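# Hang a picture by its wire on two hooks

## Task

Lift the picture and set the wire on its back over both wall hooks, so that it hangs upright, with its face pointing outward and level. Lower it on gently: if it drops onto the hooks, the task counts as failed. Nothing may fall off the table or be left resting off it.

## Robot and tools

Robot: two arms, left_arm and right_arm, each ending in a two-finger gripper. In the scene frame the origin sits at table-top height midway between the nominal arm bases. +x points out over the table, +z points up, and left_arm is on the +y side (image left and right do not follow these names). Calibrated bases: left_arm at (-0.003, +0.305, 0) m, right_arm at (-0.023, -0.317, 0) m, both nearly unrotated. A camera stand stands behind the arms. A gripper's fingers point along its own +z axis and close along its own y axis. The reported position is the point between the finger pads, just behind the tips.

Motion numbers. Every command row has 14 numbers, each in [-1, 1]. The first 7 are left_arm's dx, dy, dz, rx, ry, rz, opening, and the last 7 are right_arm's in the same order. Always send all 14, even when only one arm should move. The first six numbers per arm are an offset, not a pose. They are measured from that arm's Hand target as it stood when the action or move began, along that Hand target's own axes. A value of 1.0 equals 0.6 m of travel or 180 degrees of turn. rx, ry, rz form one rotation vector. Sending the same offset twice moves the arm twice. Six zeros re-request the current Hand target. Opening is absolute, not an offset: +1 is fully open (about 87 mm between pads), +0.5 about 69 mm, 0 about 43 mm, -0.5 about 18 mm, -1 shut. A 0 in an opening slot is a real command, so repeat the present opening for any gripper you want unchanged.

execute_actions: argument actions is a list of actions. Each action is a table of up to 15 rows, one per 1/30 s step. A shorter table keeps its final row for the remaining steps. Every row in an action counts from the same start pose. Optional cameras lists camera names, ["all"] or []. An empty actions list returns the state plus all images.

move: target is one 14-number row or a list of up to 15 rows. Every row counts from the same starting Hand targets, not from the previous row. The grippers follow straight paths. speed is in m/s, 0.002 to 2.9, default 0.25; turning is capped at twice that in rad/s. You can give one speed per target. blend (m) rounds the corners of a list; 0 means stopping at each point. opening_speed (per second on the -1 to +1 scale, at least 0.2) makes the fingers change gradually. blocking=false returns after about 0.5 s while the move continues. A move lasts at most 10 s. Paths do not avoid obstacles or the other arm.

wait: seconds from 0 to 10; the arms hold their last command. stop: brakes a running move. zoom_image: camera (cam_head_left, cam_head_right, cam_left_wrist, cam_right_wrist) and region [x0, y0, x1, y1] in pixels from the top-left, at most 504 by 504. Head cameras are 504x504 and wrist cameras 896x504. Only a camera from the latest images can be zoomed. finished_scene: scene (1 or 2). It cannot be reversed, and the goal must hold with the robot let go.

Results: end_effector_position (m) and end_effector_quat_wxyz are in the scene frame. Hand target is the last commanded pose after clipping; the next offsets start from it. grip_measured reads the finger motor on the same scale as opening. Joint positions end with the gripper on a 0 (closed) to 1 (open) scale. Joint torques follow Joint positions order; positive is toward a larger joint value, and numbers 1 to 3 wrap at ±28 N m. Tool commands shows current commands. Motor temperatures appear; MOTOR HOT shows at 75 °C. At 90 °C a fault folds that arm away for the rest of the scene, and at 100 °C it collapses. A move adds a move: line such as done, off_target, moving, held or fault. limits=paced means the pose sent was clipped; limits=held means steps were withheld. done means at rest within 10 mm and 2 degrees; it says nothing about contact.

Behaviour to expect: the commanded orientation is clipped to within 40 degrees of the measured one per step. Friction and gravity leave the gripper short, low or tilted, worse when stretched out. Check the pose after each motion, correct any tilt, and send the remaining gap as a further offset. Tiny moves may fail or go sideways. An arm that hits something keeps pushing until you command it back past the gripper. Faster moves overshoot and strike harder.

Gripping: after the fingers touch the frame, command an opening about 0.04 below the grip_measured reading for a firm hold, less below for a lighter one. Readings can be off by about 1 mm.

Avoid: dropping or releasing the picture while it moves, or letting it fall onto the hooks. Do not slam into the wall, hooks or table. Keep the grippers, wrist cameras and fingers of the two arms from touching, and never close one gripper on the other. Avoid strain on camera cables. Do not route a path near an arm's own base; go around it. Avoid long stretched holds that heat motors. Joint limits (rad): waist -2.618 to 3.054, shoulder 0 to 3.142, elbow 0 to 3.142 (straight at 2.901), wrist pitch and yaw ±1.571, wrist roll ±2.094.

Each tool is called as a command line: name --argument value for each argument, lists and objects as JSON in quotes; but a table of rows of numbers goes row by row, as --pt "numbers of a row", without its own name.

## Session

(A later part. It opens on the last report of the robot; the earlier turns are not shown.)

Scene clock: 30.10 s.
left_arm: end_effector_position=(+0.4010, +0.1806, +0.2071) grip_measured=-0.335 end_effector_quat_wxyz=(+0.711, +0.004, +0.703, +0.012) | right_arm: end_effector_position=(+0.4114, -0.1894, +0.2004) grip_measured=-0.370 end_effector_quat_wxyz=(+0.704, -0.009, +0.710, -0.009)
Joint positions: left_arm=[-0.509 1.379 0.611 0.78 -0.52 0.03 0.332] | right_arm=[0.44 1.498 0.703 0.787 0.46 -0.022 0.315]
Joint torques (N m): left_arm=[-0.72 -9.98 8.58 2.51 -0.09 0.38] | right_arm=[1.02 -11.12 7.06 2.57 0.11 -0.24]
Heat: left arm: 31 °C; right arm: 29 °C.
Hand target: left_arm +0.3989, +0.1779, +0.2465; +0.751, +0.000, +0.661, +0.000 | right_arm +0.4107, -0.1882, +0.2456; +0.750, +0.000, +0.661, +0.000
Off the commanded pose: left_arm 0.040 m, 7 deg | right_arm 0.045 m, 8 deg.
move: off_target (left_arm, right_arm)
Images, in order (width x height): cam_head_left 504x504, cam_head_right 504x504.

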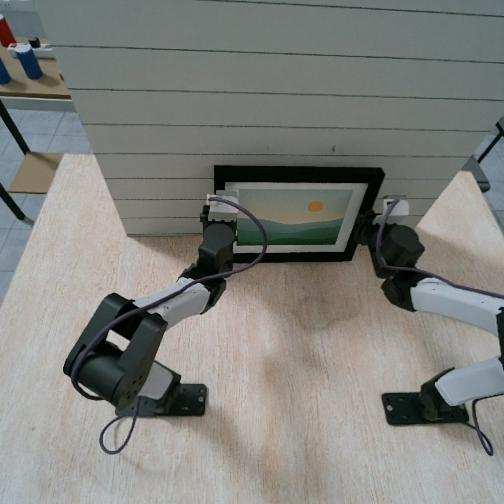

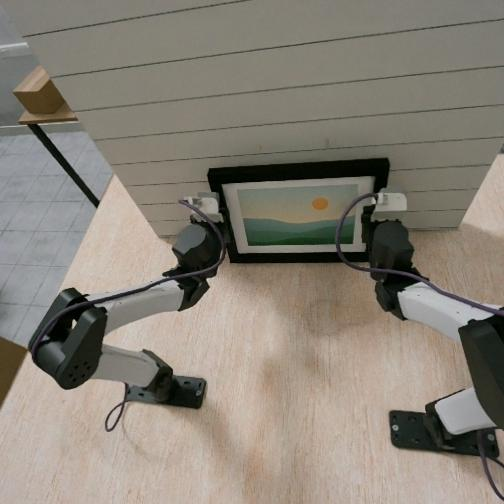

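move --pt "-0.302 0 -0.129 0 -0.2 0 -0.5 -0.302 0 -0.129 0 -0.2 0 -0.5" --pt "-0.452 0 -0.379 0 -0.44 0 -0.5 -0.452 0 -0.379 0 -0.44 0 -0.5" --speed 0.25 --blend 0.03 --cameras '["cam_head_left","cam_head_right"]'

zoom_image --camera "cam_head_left" --region '[150, 100, 504, 280]'

zoom_image --camera "cam_head_right" --region '[100, 100, 504, 280]'

Scene clock: 34.17 s.
left_arm: end_effector_position=(+0.1673, +0.1834, +0.4703) grip_measured=-0.290 end_effector_quat_wxyz=(+0.972, +0.108, +0.208, -0.020) | right_arm: end_effector_position=(+0.1804, -0.1922, +0.4633) grip_measured=-0.354 end_effector_quat_wxyz=(+0.965, -0.103, +0.241, +0.019)
Joint positions: left_arm=[-0.928 0.723 0.386 1.472 -0.189 0.844 0.355] | right_arm=[0.782 0.812 0.418 1.465 0.188 -0.715 0.323]
Joint torques (N m): left_arm=[-1.25 1.43 7.01 1.28 1.43 0.24] | right_arm=[1.31 -0.27 6.38 1.51 -1.19 -0.12]
Heat: left arm: 31 °C; right arm: 29 °C.
Hand target: left_arm +0.1391, +0.1781, +0.4868; +1.000, +0.000, +0.031, +0.000 | right_arm +0.1509, -0.1883, +0.4861; +1.000, +0.000, +0.031, +0.000
Off the commanded pose: left_arm 0.033 m, 24 deg | right_arm 0.037 m, 27 deg.
joint sent to its limit (left arm) — joint 4 (wrist pitch), upper limit. The joint targets are off in orientation, not in position.
joint sent to its limit (right arm) — joint 4 (wrist pitch), upper limit. The joint targets are off in orientation, not in position.
move: off_target (left_arm, right_arm)
Images, in order (width x height): cam_head_left 504x504, cam_head_right 504x504.

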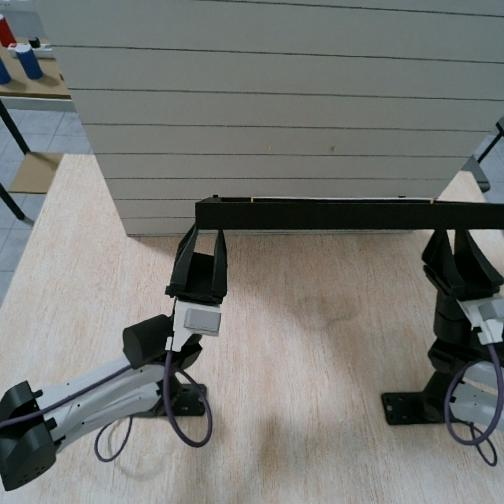

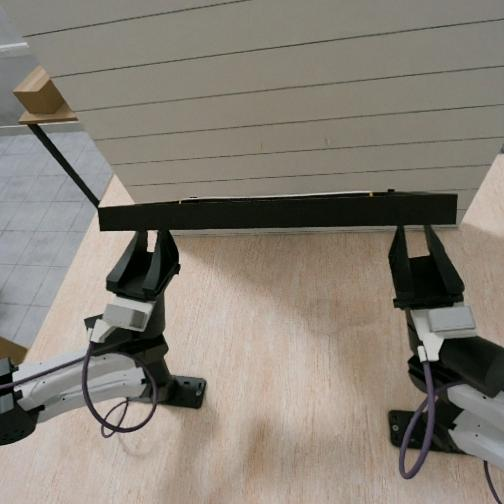

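Scaled by 1.424 from the camera's 504x504 image, which has a finer 720x720 frame.

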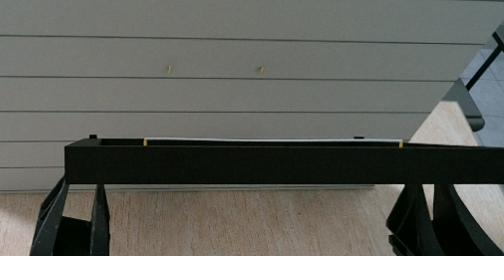

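Scaled by 1.248 from the camera's 504x504 image, which has a finer 720x720 frame.

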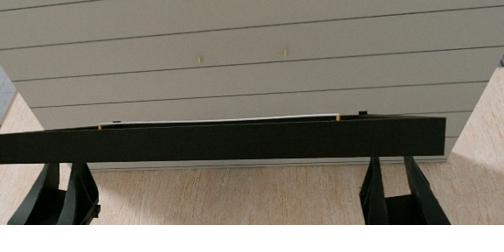

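move --target '[-0.1,0,-0.08,0,0,0,-0.5,-0.1,0,-0.08,0,0,0,-0.5]' --speed 0.15 --cameras '["cam_head_left","cam_head_right"]'

zoom_image --camera "cam_head_left" --region '[150, 130, 504, 310]'

zoom_image --camera "cam_head_right" --region '[100, 130, 504, 310]'

Scene clock: 36.57 s.
left_arm: end_effector_position=(+0.1001, +0.1808, +0.4361) grip_measured=-0.264 end_effector_quat_wxyz=(+0.976, +0.169, +0.136, -0.017) | right_arm: end_effector_position=(+0.1201, -0.1951, +0.4256) grip_measured=-0.341 end_effector_quat_wxyz=(+0.968, -0.149, +0.202, +0.017)
Joint positions: left_arm=[-1.305 0.491 0.181 1.473 -0.162 1.235 0.368] | right_arm=[1.07 0.558 0.196 1.465 0.207 -1.005 0.329]
Joint torques (N m): left_arm=[-1.62 4.63 5.5 1.25 1.2 0.03] | right_arm=[2.13 3.04 5.2 1.45 -1.45 0]
Heat: left arm: 31 °C; right arm: 29 °C.
Hand target: left_arm +0.0761, +0.1783, +0.4426; +1.000, +0.000, +0.031, +0.000 | right_arm +0.0881, -0.1881, +0.4418; +1.000, +0.000, +0.031, +0.000
Off the commanded pose: left_arm 0.025 m, 23 deg | right_arm 0.037 m, 26 deg.
joint sent to its limit (left arm) — joint 4 (wrist pitch), upper limit. The joint targets are off in orientation, not in position.
joint sent to its limit (right arm) — joint 4 (wrist pitch), upper limit. The joint targets are off in position and orientation.
move: off_target (left_arm, right_arm)
Images, in order (width x height): cam_head_left 504x504, cam_head_right 504x504.

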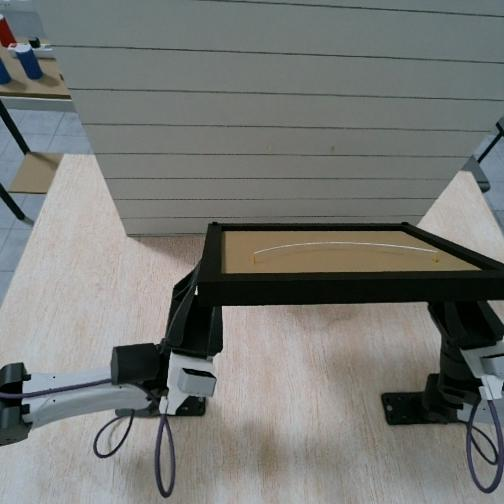

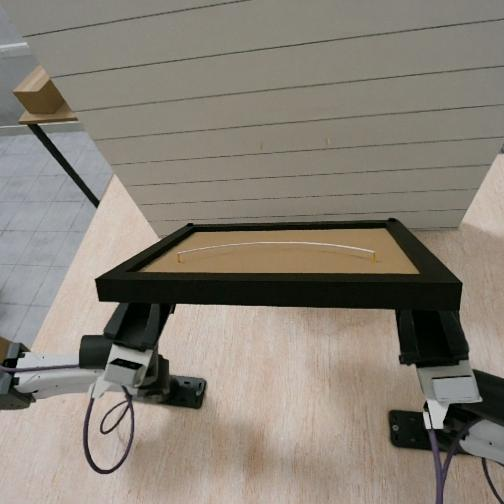

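Scaled by 1.424 from the camera's 504x504 image, which has a finer 720x720 frame.

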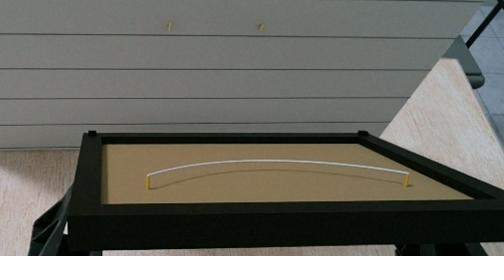

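Scaled by 1.248 from the camera's 504x504 image, which has a finer 720x720 frame.

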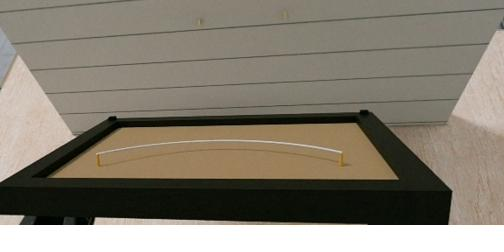

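move --pt "0.277 0 0.117 0 0.2 0 -0.5 0.277 0 0.117 0 0.2 0 -0.5" --pt "0.525 0 0.048 0 0.395 0 -0.5 0.526 0 0.043 0 0.395 0 -0.5" --speed 0.22 --blend 0.03

Scene clock: 40.87 s.
left_arm: end_effector_position=(+0.3957, +0.1847, +0.4083) grip_measured=-0.333 end_effector_quat_wxyz=(+0.759, +0.006, +0.650, +0.032) | right_arm: end_effector_position=(+0.4071, -0.1892, +0.3969) grip_measured=-0.360 end_effector_quat_wxyz=(+0.752, -0.014, +0.658, -0.022)
Joint positions: left_arm=[-0.53 1.237 1.179 0.242 -0.555 0.149 0.334] | right_arm=[0.462 1.34 1.231 0.26 0.486 -0.121 0.32]
Joint torques (N m): left_arm=[-0.36 -5.89 12.92 2.33 0.41 0.12] | right_arm=[0.25 -7.45 11.23 2.44 -0.2 -0.06]
Heat: left arm: 31 °C; right arm: 29 °C.
Hand target: left_arm +0.3924, +0.1780, +0.4520; +0.795, +0.000, +0.606, +0.000 | right_arm +0.4047, -0.1882, +0.4477; +0.795, +0.000, +0.607, +0.000
Off the commanded pose: left_arm 0.044 m, 8 deg | right_arm 0.051 m, 8 deg.
move: off_target (left_arm, right_arm)

move --pt "0.026 -0.009 0.08 0 0 0 -0.5 0.016 -0.009 0.081 0 0 0 -0.5" --pt "0.035 -0.009 0.112 0 0 0 -0.5 0.025 -0.009 0.113 0 0 0 -0.5" --speed '[0.08,0.04]' --blend 0.01 --cameras '["cam_head_left","cam_head_right"]'

Scene clock: 42.73 s.
left_arm: end_effector_position=(+0.4412, +0.1818, +0.4015) grip_measured=-0.332 end_effector_quat_wxyz=(+0.744, +0.006, +0.667, +0.031) | right_arm: end_effector_position=(+0.4520, -0.1964, +0.3939) grip_measured=-0.361 end_effector_quat_wxyz=(+0.733, -0.017, +0.679, -0.025)
Joint positions: left_arm=[-0.459 1.396 1.319 0.201 -0.487 0.109 0.334] | right_arm=[0.376 1.49 1.405 0.169 0.403 -0.092 0.32]
Joint torques (N m): left_arm=[1.91 -2.11 14.48 3.13 0.63 0.2] | right_arm=[-1.4 -3.77 12.56 3.27 -0.34 -0.01]
Heat: left arm: 32 °C; right arm: 30 °C.
Hand target: left_arm +0.4627, +0.1727, +0.4497; +0.795, +0.000, +0.606, +0.000 | right_arm +0.4740, -0.1938, +0.4514; +0.795, +0.000, +0.607, +0.000
Off the commanded pose: left_arm 0.053 m, 10 deg | right_arm 0.061 m, 11 deg.
move: off_target (left_arm, right_arm)
Images, in order (width x height): cam_head_left 504x504, cam_head_right 504x504.

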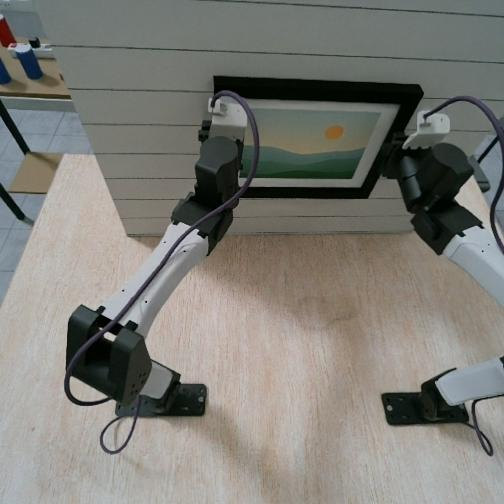

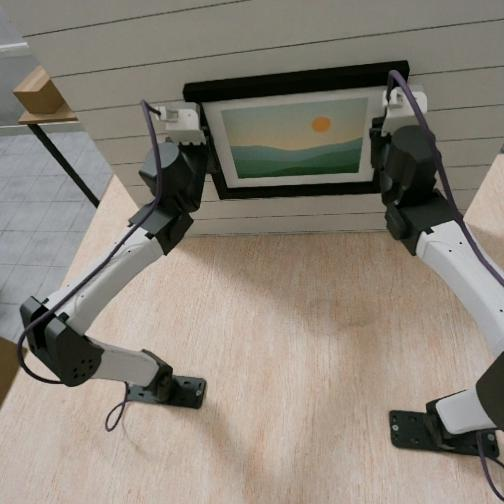

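move --target '[0.112,0,-0.0455,0,0.025,0,-0.5,0.108,0,-0.0455,0,0.025,0,-0.5]' --speed 0.07

move --target '[0.055,0,-0.012,0,0.015,0,-0.5,0.05,0,-0.012,0,0.015,0,-0.5]' --speed 0.06

move --target '[0.032,0,-0.006,0,0.005,0,-0.5,0.032,0,-0.006,0,0.005,0,-0.5]' --speed 0.06

move --target '[0.032,0,-0.006,0,0,0,-0.5,0.032,0,-0.006,0,0,0,-0.5]' --speed 0.06

Scene clock: 44.53 s.
left_arm: end_effector_position=(+0.4417, +0.1815, +0.3991) grip_measured=-0.339 end_effector_quat_wxyz=(+0.782, -0.014, +0.623, +0.014) | right_arm: end_effector_position=(+0.4525, -0.1963, +0.3892) grip_measured=-0.370 end_effector_quat_wxyz=(+0.767, +0.000, +0.642, -0.011)
Joint positions: left_arm=[-0.459 1.386 1.181 0.46 -0.484 0.116 0.331] | right_arm=[0.376 1.477 1.272 0.398 0.403 -0.091 0.315]
Joint torques (N m): left_arm=[1.28 -2.84 6.84 1.74 0.46 -0.22] | right_arm=[-0.9 -3.37 6.52 2.13 -0.27 0.26]
Heat: left arm: 32 °C; right arm: 30 °C.
Hand target: left_arm +0.4542, +0.1727, +0.3776; +0.771, +0.000, +0.637, +0.000 | right_arm +0.4648, -0.1937, +0.3818; +0.771, +0.000, +0.637, +0.000
Off the commanded pose: left_arm 0.026 m, 3 deg | right_arm 0.015 m, 1 deg.
move: off_target (left_arm, right_arm)

Scene clock: 45.43 s.
left_arm: end_effector_position=(+0.4419, +0.1808, +0.3748) grip_measured=-0.339 end_effector_quat_wxyz=(+0.779, -0.015, +0.627, +0.009) | right_arm: end_effector_position=(+0.4524, -0.1967, +0.3690) grip_measured=-0.372 end_effector_quat_wxyz=(+0.765, +0.001, +0.644, -0.011)
Joint positions: left_arm=[-0.458 1.386 1.095 0.534 -0.48 0.102 0.331] | right_arm=[0.375 1.477 1.198 0.464 0.403 -0.087 0.314]
Joint torques (N m): left_arm=[1.1 -2.82 6.84 1.39 0.37 -0.28] | right_arm=[-0.66 -3.55 6.22 1.78 -0.23 0.4]
Heat: left arm: 32 °C; right arm: 30 °C.
Hand target: left_arm +0.4533, +0.1726, +0.3438; +0.756, +0.000, +0.655, +0.000 | right_arm +0.4634, -0.1937, +0.3509; +0.755, +0.000, +0.655, +0.000
Off the commanded pose: left_arm 0.034 m, 5 deg | right_arm 0.021 m, 2 deg.
move: off_target (left_arm, right_arm)

Scene clock: 46.30 s.
left_arm: end_effector_position=(+0.4422, +0.1801, +0.3511) grip_measured=-0.339 end_effector_quat_wxyz=(+0.769, -0.015, +0.639, +0.008) | right_arm: end_effector_position=(+0.4531, -0.1966, +0.3462) grip_measured=-0.372 end_effector_quat_wxyz=(+0.756, +0.001, +0.654, -0.011)
Joint positions: left_arm=[-0.457 1.391 1.036 0.564 -0.48 0.086 0.331] | right_arm=[0.375 1.483 1.14 0.501 0.406 -0.077 0.314]
Joint torques (N m): left_arm=[0.98 -2.74 7.15 1.56 0.35 -0.21] | right_arm=[-0.61 -3.81 6.3 1.86 -0.22 0.36]
Heat: left arm: 32 °C; right arm: 30 °C.
Hand target: left_arm +0.4525, +0.1725, +0.3243; +0.751, +0.000, +0.661, +0.000 | right_arm +0.4625, -0.1936, +0.3314; +0.750, +0.000, +0.661, +0.000
Off the commanded pose: left_arm 0.030 m, 4 deg | right_arm 0.018 m, 2 deg.
move: off_target (left_arm, right_arm)

Scene clock: 47.20 s.
left_arm: end_effector_position=(+0.4427, +0.1799, +0.3288) grip_measured=-0.339 end_effector_quat_wxyz=(+0.767, -0.015, +0.642, +0.008) | right_arm: end_effector_position=(+0.4536, -0.1965, +0.3241) grip_measured=-0.372 end_effector_quat_wxyz=(+0.755, +0.002, +0.656, -0.011)
Joint positions: left_arm=[-0.457 1.405 0.967 0.639 -0.48 0.08 0.331] | right_arm=[0.375 1.498 1.07 0.58 0.407 -0.072 0.314]
Joint torques (N m): left_arm=[0.77 -2.96 7.27 1.63 0.33 -0.14] | right_arm=[-0.49 -4.23 6.45 1.86 -0.23 0.32]
Heat: left arm: 32 °C; right arm: 30 °C.
Hand target: left_arm +0.4514, +0.1725, +0.3047; +0.751, +0.000, +0.661, +0.000 | right_arm +0.4614, -0.1936, +0.3117; +0.750, +0.000, +0.661, +0.000
Off the commanded pose: left_arm 0.027 m, 3 deg | right_arm 0.015 m, 1 deg.
move: off_target (left_arm, right_arm)

move --target '[0.026,0,-0.004,0,0,0,-0.5,0.026,0,-0.004,0,0,0,-0.5]' --speed 0.05

move --target '[0.024,0,-0.004,0,0,0,-0.5,0.024,0,-0.004,0,0,0,-0.5]' --speed 0.05

move --target '[0.02,0,-0.003,0,0,0,-0.5,0.02,0,-0.003,0,0,0,-0.5]' --speed 0.05

move --target '[0.014,0,-0.002,0,0,0,-0.5,0.014,0,-0.002,0,0,0,-0.5]' --speed 0.05

move --target '[0.014,0,-0.002,0,0,0,-0.5,0.014,0,-0.002,0,0,0,-0.5]' --speed 0.05

Scene clock: 48.40 s.
left_arm: end_effector_position=(+0.4429, +0.1797, +0.3125) grip_measured=-0.339 end_effector_quat_wxyz=(+0.767, -0.015, +0.642, +0.008) | right_arm: end_effector_position=(+0.4540, -0.1963, +0.3077) grip_measured=-0.372 end_effector_quat_wxyz=(+0.755, +0.002, +0.656, -0.010)
Joint positions: left_arm=[-0.457 1.422 0.914 0.707 -0.48 0.08 0.331] | right_arm=[0.375 1.513 1.018 0.647 0.407 -0.071 0.314]
Joint torques (N m): left_arm=[0.75 -3.04 7.28 1.61 0.32 -0.15] | right_arm=[-0.47 -4.44 6.39 1.85 -0.25 0.31]
Heat: left arm: 32 °C; right arm: 30 °C.
Hand target: left_arm +0.4510, +0.1725, +0.2890; +0.751, +0.000, +0.661, +0.000 | right_arm +0.4609, -0.1936, +0.2961; +0.750, +0.000, +0.661, +0.000
Off the commanded pose: left_arm 0.026 m, 3 deg | right_arm 0.014 m, 1 deg.
move: off_target (left_arm, right_arm)

Scene clock: 49.30 s.
left_arm: end_effector_position=(+0.4432, +0.1797, +0.3000) grip_measured=-0.339 end_effector_quat_wxyz=(+0.769, -0.016, +0.639, +0.007) | right_arm: end_effector_position=(+0.4542, -0.1962, +0.2955) grip_measured=-0.373 end_effector_quat_wxyz=(+0.757, +0.003, +0.653, -0.009)
Joint positions: left_arm=[-0.457 1.44 0.871 0.776 -0.48 0.081 0.331] | right_arm=[0.375 1.53 0.974 0.718 0.407 -0.071 0.314]
Joint torques (N m): left_arm=[0.7 -3.1 7.04 1.55 0.32 -0.16] | right_arm=[-0.36 -4.57 6.2 1.78 -0.23 0.32]
Heat: left arm: 32 °C; right arm: 30 °C.
Hand target: left_arm +0.4504, +0.1725, +0.2743; +0.750, +0.000, +0.661, +0.000 | right_arm +0.4603, -0.1935, +0.2814; +0.750, +0.000, +0.661, +0.000
Off the commanded pose: left_arm 0.028 m, 4 deg | right_arm 0.016 m, 2 deg.
move: off_target (left_arm, right_arm)

Scene clock: 50.20 s.
left_arm: end_effector_position=(+0.4432, +0.1798, +0.2952) grip_measured=-0.339 end_effector_quat_wxyz=(+0.776, -0.018, +0.631, +0.005) | right_arm: end_effector_position=(+0.4543, -0.1963, +0.2907) grip_measured=-0.373 end_effector_quat_wxyz=(+0.765, +0.004, +0.644, -0.008)
Joint positions: left_arm=[-0.457 1.457 0.841 0.847 -0.48 0.087 0.331] | right_arm=[0.375 1.545 0.943 0.788 0.406 -0.079 0.314]
Joint torques (N m): left_arm=[0.61 -3.11 6.31 1.39 0.31 -0.21] | right_arm=[-0.38 -4.49 5.68 1.6 -0.21 0.38]
Heat: left arm: 32 °C; right arm: 30 °C.
Hand target: left_arm +0.4501, +0.1725, +0.2623; +0.751, +0.000, +0.661, +0.000 | right_arm +0.4601, -0.1935, +0.2691; +0.750, +0.000, +0.661, +0.000
Off the commanded pose: left_arm 0.035 m, 5 deg | right_arm 0.022 m, 3 deg.
move: off_target (left_arm, right_arm)

Scene clock: 51.10 s.
left_arm: end_effector_position=(+0.4431, +0.1799, +0.2926) grip_measured=-0.339 end_effector_quat_wxyz=(+0.781, -0.020, +0.624, +0.004) | right_arm: end_effector_position=(+0.4542, -0.1960, +0.2882) grip_measured=-0.374 end_effector_quat_wxyz=(+0.771, +0.006, +0.637, -0.006)
Joint positions: left_arm=[-0.457 1.47 0.821 0.9 -0.479 0.092 0.331] | right_arm=[0.375 1.557 0.923 0.841 0.404 -0.08 0.313]
Joint torques (N m): left_arm=[0.55 -3.03 5.78 1.26 0.29 -0.25] | right_arm=[-0.32 -4.42 5.38 1.41 -0.19 0.41]
Heat: left arm: 32 °C; right arm: 30 °C.
Hand target: left_arm +0.4500, +0.1725, +0.2537; +0.751, +0.000, +0.661, +0.000 | right_arm +0.4600, -0.1935, +0.2609; +0.750, +0.000, +0.661, +0.000
Off the commanded pose: left_arm 0.040 m, 6 deg | right_arm 0.028 m, 4 deg.
move: off_target (left_arm, right_arm)

Scene clock: 52.00 s.
left_arm: end_effector_position=(+0.4429, +0.1793, +0.2914) grip_measured=-0.339 end_effector_quat_wxyz=(+0.788, -0.020, +0.615, +0.001) | right_arm: end_effector_position=(+0.4541, -0.1958, +0.2868) grip_measured=-0.374 end_effector_quat_wxyz=(+0.778, +0.009, +0.628, -0.003)
Joint positions: left_arm=[-0.457 1.483 0.803 0.956 -0.474 0.097 0.331] | right_arm=[0.375 1.569 0.904 0.898 0.402 -0.082 0.313]
Joint torques (N m): left_arm=[0.53 -2.99 5.07 1.07 0.21 -0.3] | right_arm=[-0.28 -4.34 4.78 1.22 -0.17 0.41]
Heat: left arm: 32 °C; right arm: 30 °C.
Hand target: left_arm +0.4499, +0.1724, +0.2452; +0.751, +0.000, +0.661, +0.000 | right_arm +0.4598, -0.1935, +0.2525; +0.750, +0.000, +0.661, +0.000
Off the commanded pose: left_arm 0.047 m, 7 deg | right_arm 0.035 m, 5 deg.
move: off_target (left_arm, right_arm)

move --target '[-0.045,0,-0.003,0,0,0,-0.5,-0.033,0,-0.003,0,0,0,-0.5]' --speed 0.06

move --target '[0,0,0,0,0,0,-0.3,0,0,0,0,0,0,-0.33]' --opening_speed 0.2

move --target '[0,0,0,0,0,0,0.2,0,0,0,0,0,0,0.2]' --opening_speed 0.3 --cameras '["all"]'

Scene clock: 53.53 s.
left_arm: end_effector_position=(+0.4428, +0.1791, +0.2914) grip_measured=-0.339 end_effector_quat_wxyz=(+0.776, -0.015, +0.630, +0.004) | right_arm: end_effector_position=(+0.4540, -0.1957, +0.2861) grip_measured=-0.374 end_effector_quat_wxyz=(+0.772, +0.005, +0.636, -0.005)
Joint positions: left_arm=[-0.457 1.462 0.827 0.869 -0.474 0.09 0.331] | right_arm=[0.375 1.56 0.914 0.855 0.402 -0.081 0.313]
Joint torques (N m): left_arm=[-0.14 -6.53 8.58 0.88 0.13 -0.21] | right_arm=[0.08 -7.75 7.25 0.92 -0.12 0.38]
Heat: left arm: 32 °C; right arm: 30 °C.
Hand target: left_arm +0.4447, +0.1725, +0.2720; +0.751, +0.000, +0.661, +0.000 | right_arm +0.4556, -0.1935, +0.2717; +0.750, +0.000, +0.661, +0.000
Off the commanded pose: left_arm 0.021 m, 5 deg | right_arm 0.014 m, 4 deg.
move: off_target (left_arm, right_arm)

Scene clock: 55.00 s.
left_arm: end_effector_position=(+0.4432, +0.1780, +0.2760) grip_measured=-0.300 end_effector_quat_wxyz=(+0.757, -0.006, +0.653, +0.009) | right_arm: end_effector_position=(+0.4539, -0.1951, +0.2674) grip_measured=-0.330 end_effector_quat_wxyz=(+0.748, -0.001, +0.663, -0.009)
Joint positions: left_arm=[-0.457 1.462 0.828 0.8 -0.471 0.08 0.35] | right_arm=[0.375 1.56 0.914 0.777 0.402 -0.065 0.335]
Joint torques (N m): left_arm=[-0.09 -6.39 9.07 1.48 0.1 -0.14] | right_arm=[0.03 -7.69 7.71 1.62 -0.11 0.23]
Heat: left arm: 32 °C; right arm: 30 °C.
Hand target: left_arm +0.4447, +0.1724, +0.2718; +0.751, +0.000, +0.661, +0.000 | right_arm +0.4555, -0.1935, +0.2716; +0.750, +0.000, +0.661, +0.000
Off the commanded pose: left_arm 0.007 m, 2 deg | right_arm 0.005 m, 1 deg.
move: done

Scene clock: 56.97 s.
left_arm: end_effector_position=(+0.4431, +0.1777, +0.2707) grip_measured=+0.200 end_effector_quat_wxyz=(+0.751, -0.001, +0.661, +0.012) | right_arm: end_effector_position=(+0.4539, -0.1951, +0.2674) grip_measured=+0.200 end_effector_quat_wxyz=(+0.748, -0.001, +0.663, -0.009)
Joint positions: left_arm=[-0.457 1.462 0.828 0.777 -0.469 0.079 0.6] | right_arm=[0.375 1.56 0.914 0.777 0.402 -0.065 0.6]
Joint torques (N m): left_arm=[-0.06 -6.32 9.07 1.7 0.07 -0.12] | right_arm=[0.06 -7.75 7.61 1.62 -0.12 0.23]
Heat: left arm: 32 °C; right arm: 30 °C.
Hand target: left_arm +0.4447, +0.1725, +0.2718; +0.751, +0.000, +0.661, +0.000 | right_arm +0.4556, -0.1935, +0.2716; +0.750, +0.000, +0.661, +0.000
Off the commanded pose: left_arm 0.006 m, 1 deg | right_arm 0.005 m, 1 deg.
move: done

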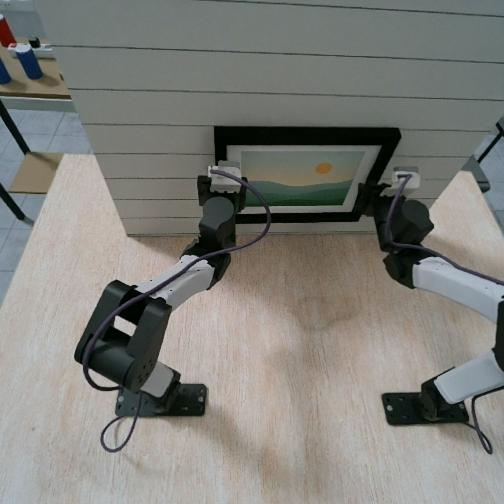

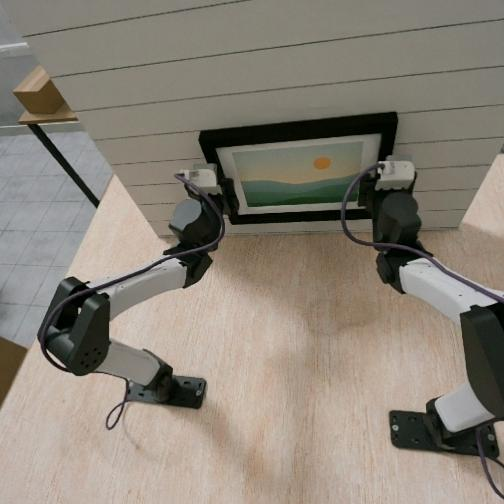

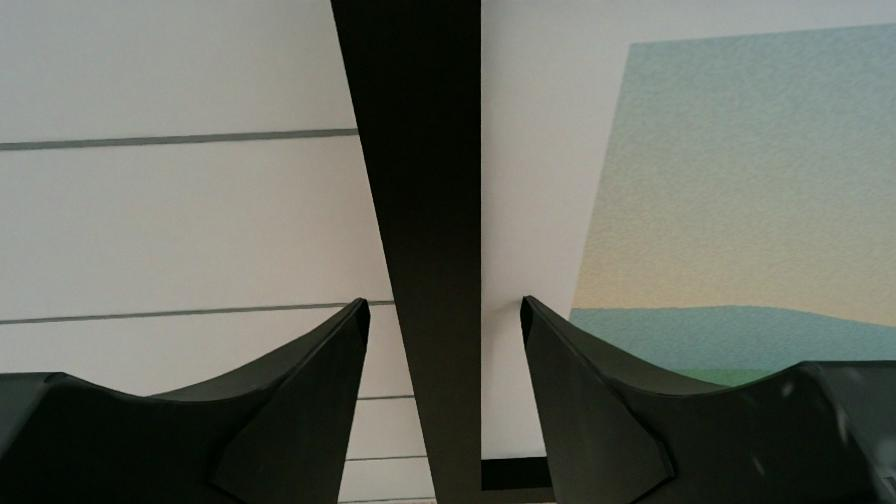

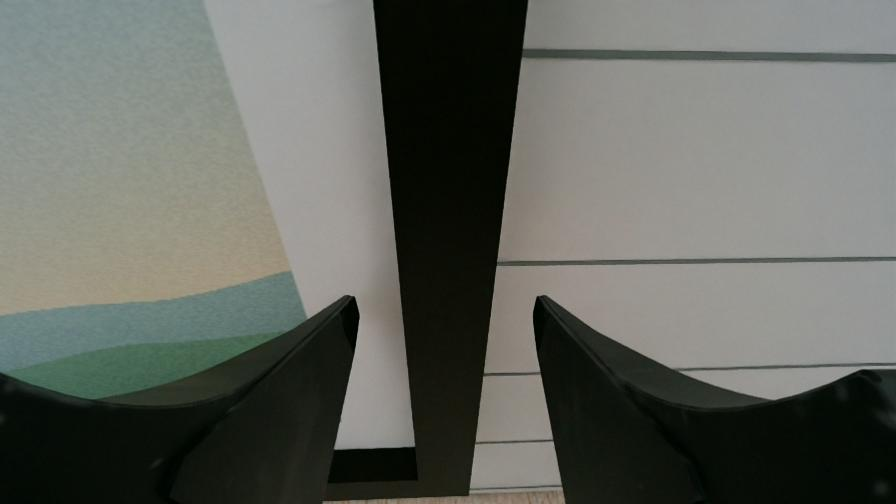

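Hanging. Retract.

move --target '[0.02,0,-0.19,0,0,0,0.2,0.02,0,-0.19,0,0,0,0.2]' --speed 0.08 --cameras '["all"]'

zoom_image --camera "cam_head_left" --region '[180, 80, 450, 260]'

zoom_image --camera "cam_head_right" --region '[180, 80, 450, 260]'

Scene clock: 59.27 s.
left_arm: end_effector_position=(+0.3361, +0.1708, +0.2432) grip_measured=+0.200 end_effector_quat_wxyz=(+0.747, +0.002, +0.665, -0.001) | right_arm: end_effector_position=(+0.3471, -0.1926, +0.2392) grip_measured=+0.200 end_effector_quat_wxyz=(+0.742, -0.005, +0.670, -0.002)
Joint positions: left_arm=[-0.694 1.109 0.476 0.784 -0.683 0.098 0.6] | right_arm=[0.554 1.205 0.529 0.797 0.566 -0.076 0.6]
Joint torques (N m): left_arm=[-0.38 -4.42 7.05 1.79 -0.2 0.11] | right_arm=[0.91 -5.61 5.72 1.86 0.12 0.06]
Heat: left arm: 32 °C; right arm: 30 °C.
Hand target: left_arm +0.3332, +0.1725, +0.2454; +0.751, +0.000, +0.661, +0.000 | right_arm +0.3440, -0.1936, +0.2455; +0.750, +0.000, +0.661, +0.000
Off the commanded pose: left_arm 0.004 m, 1 deg | right_arm 0.007 m, 1 deg.
move: done

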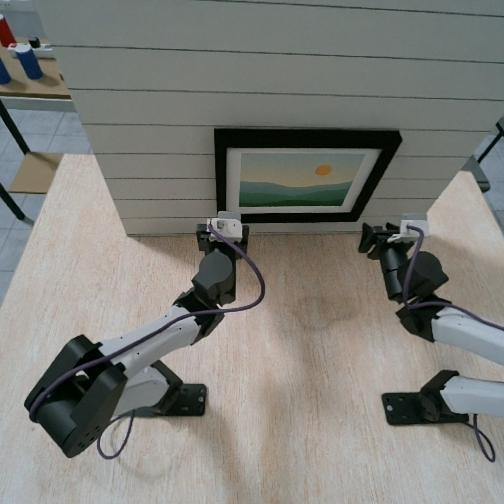

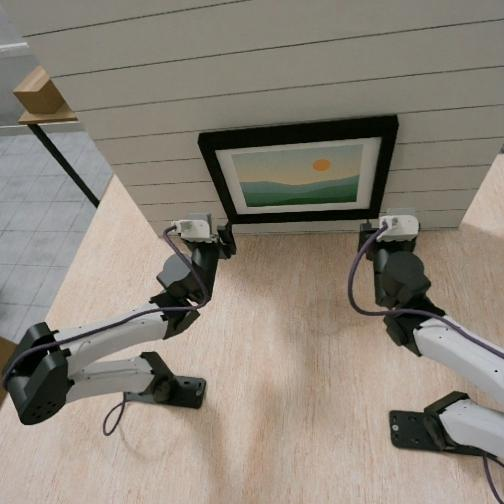

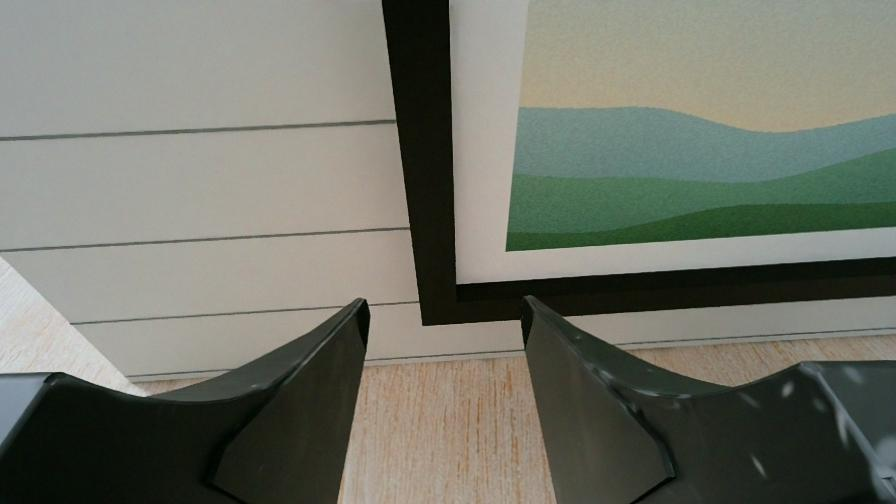

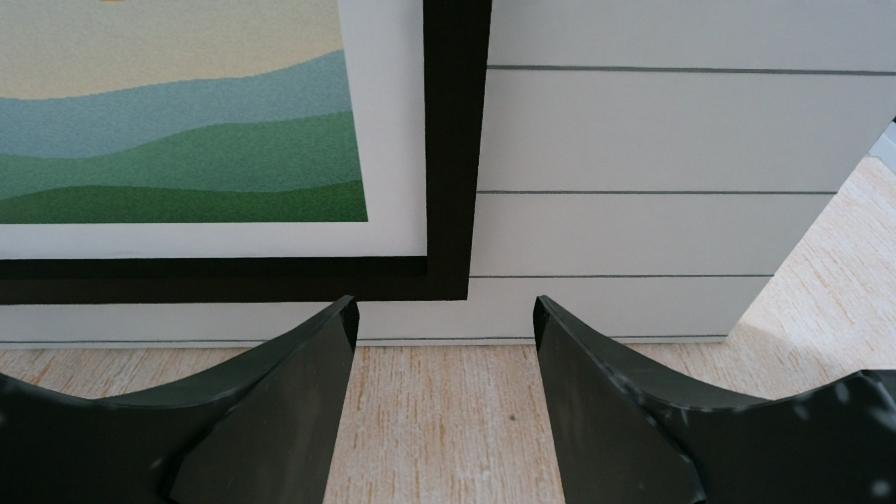

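Scaled by 1.867 from the camera's 504x504 image, which has a finer 720x720 frame.

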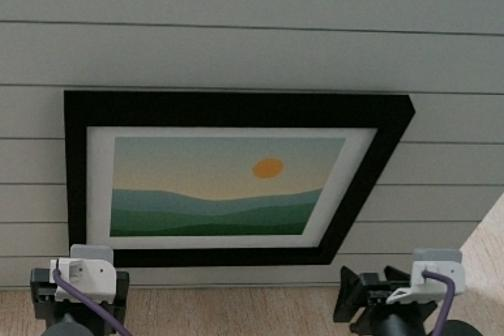

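Scaled by 1.867 from the camera's 504x504 image, which has a finer 720x720 frame.

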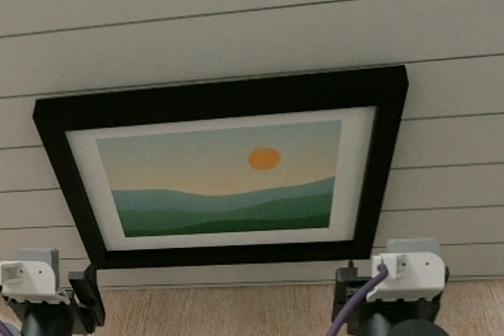

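finished_scene --scene 2

The scene is finished: the task was done.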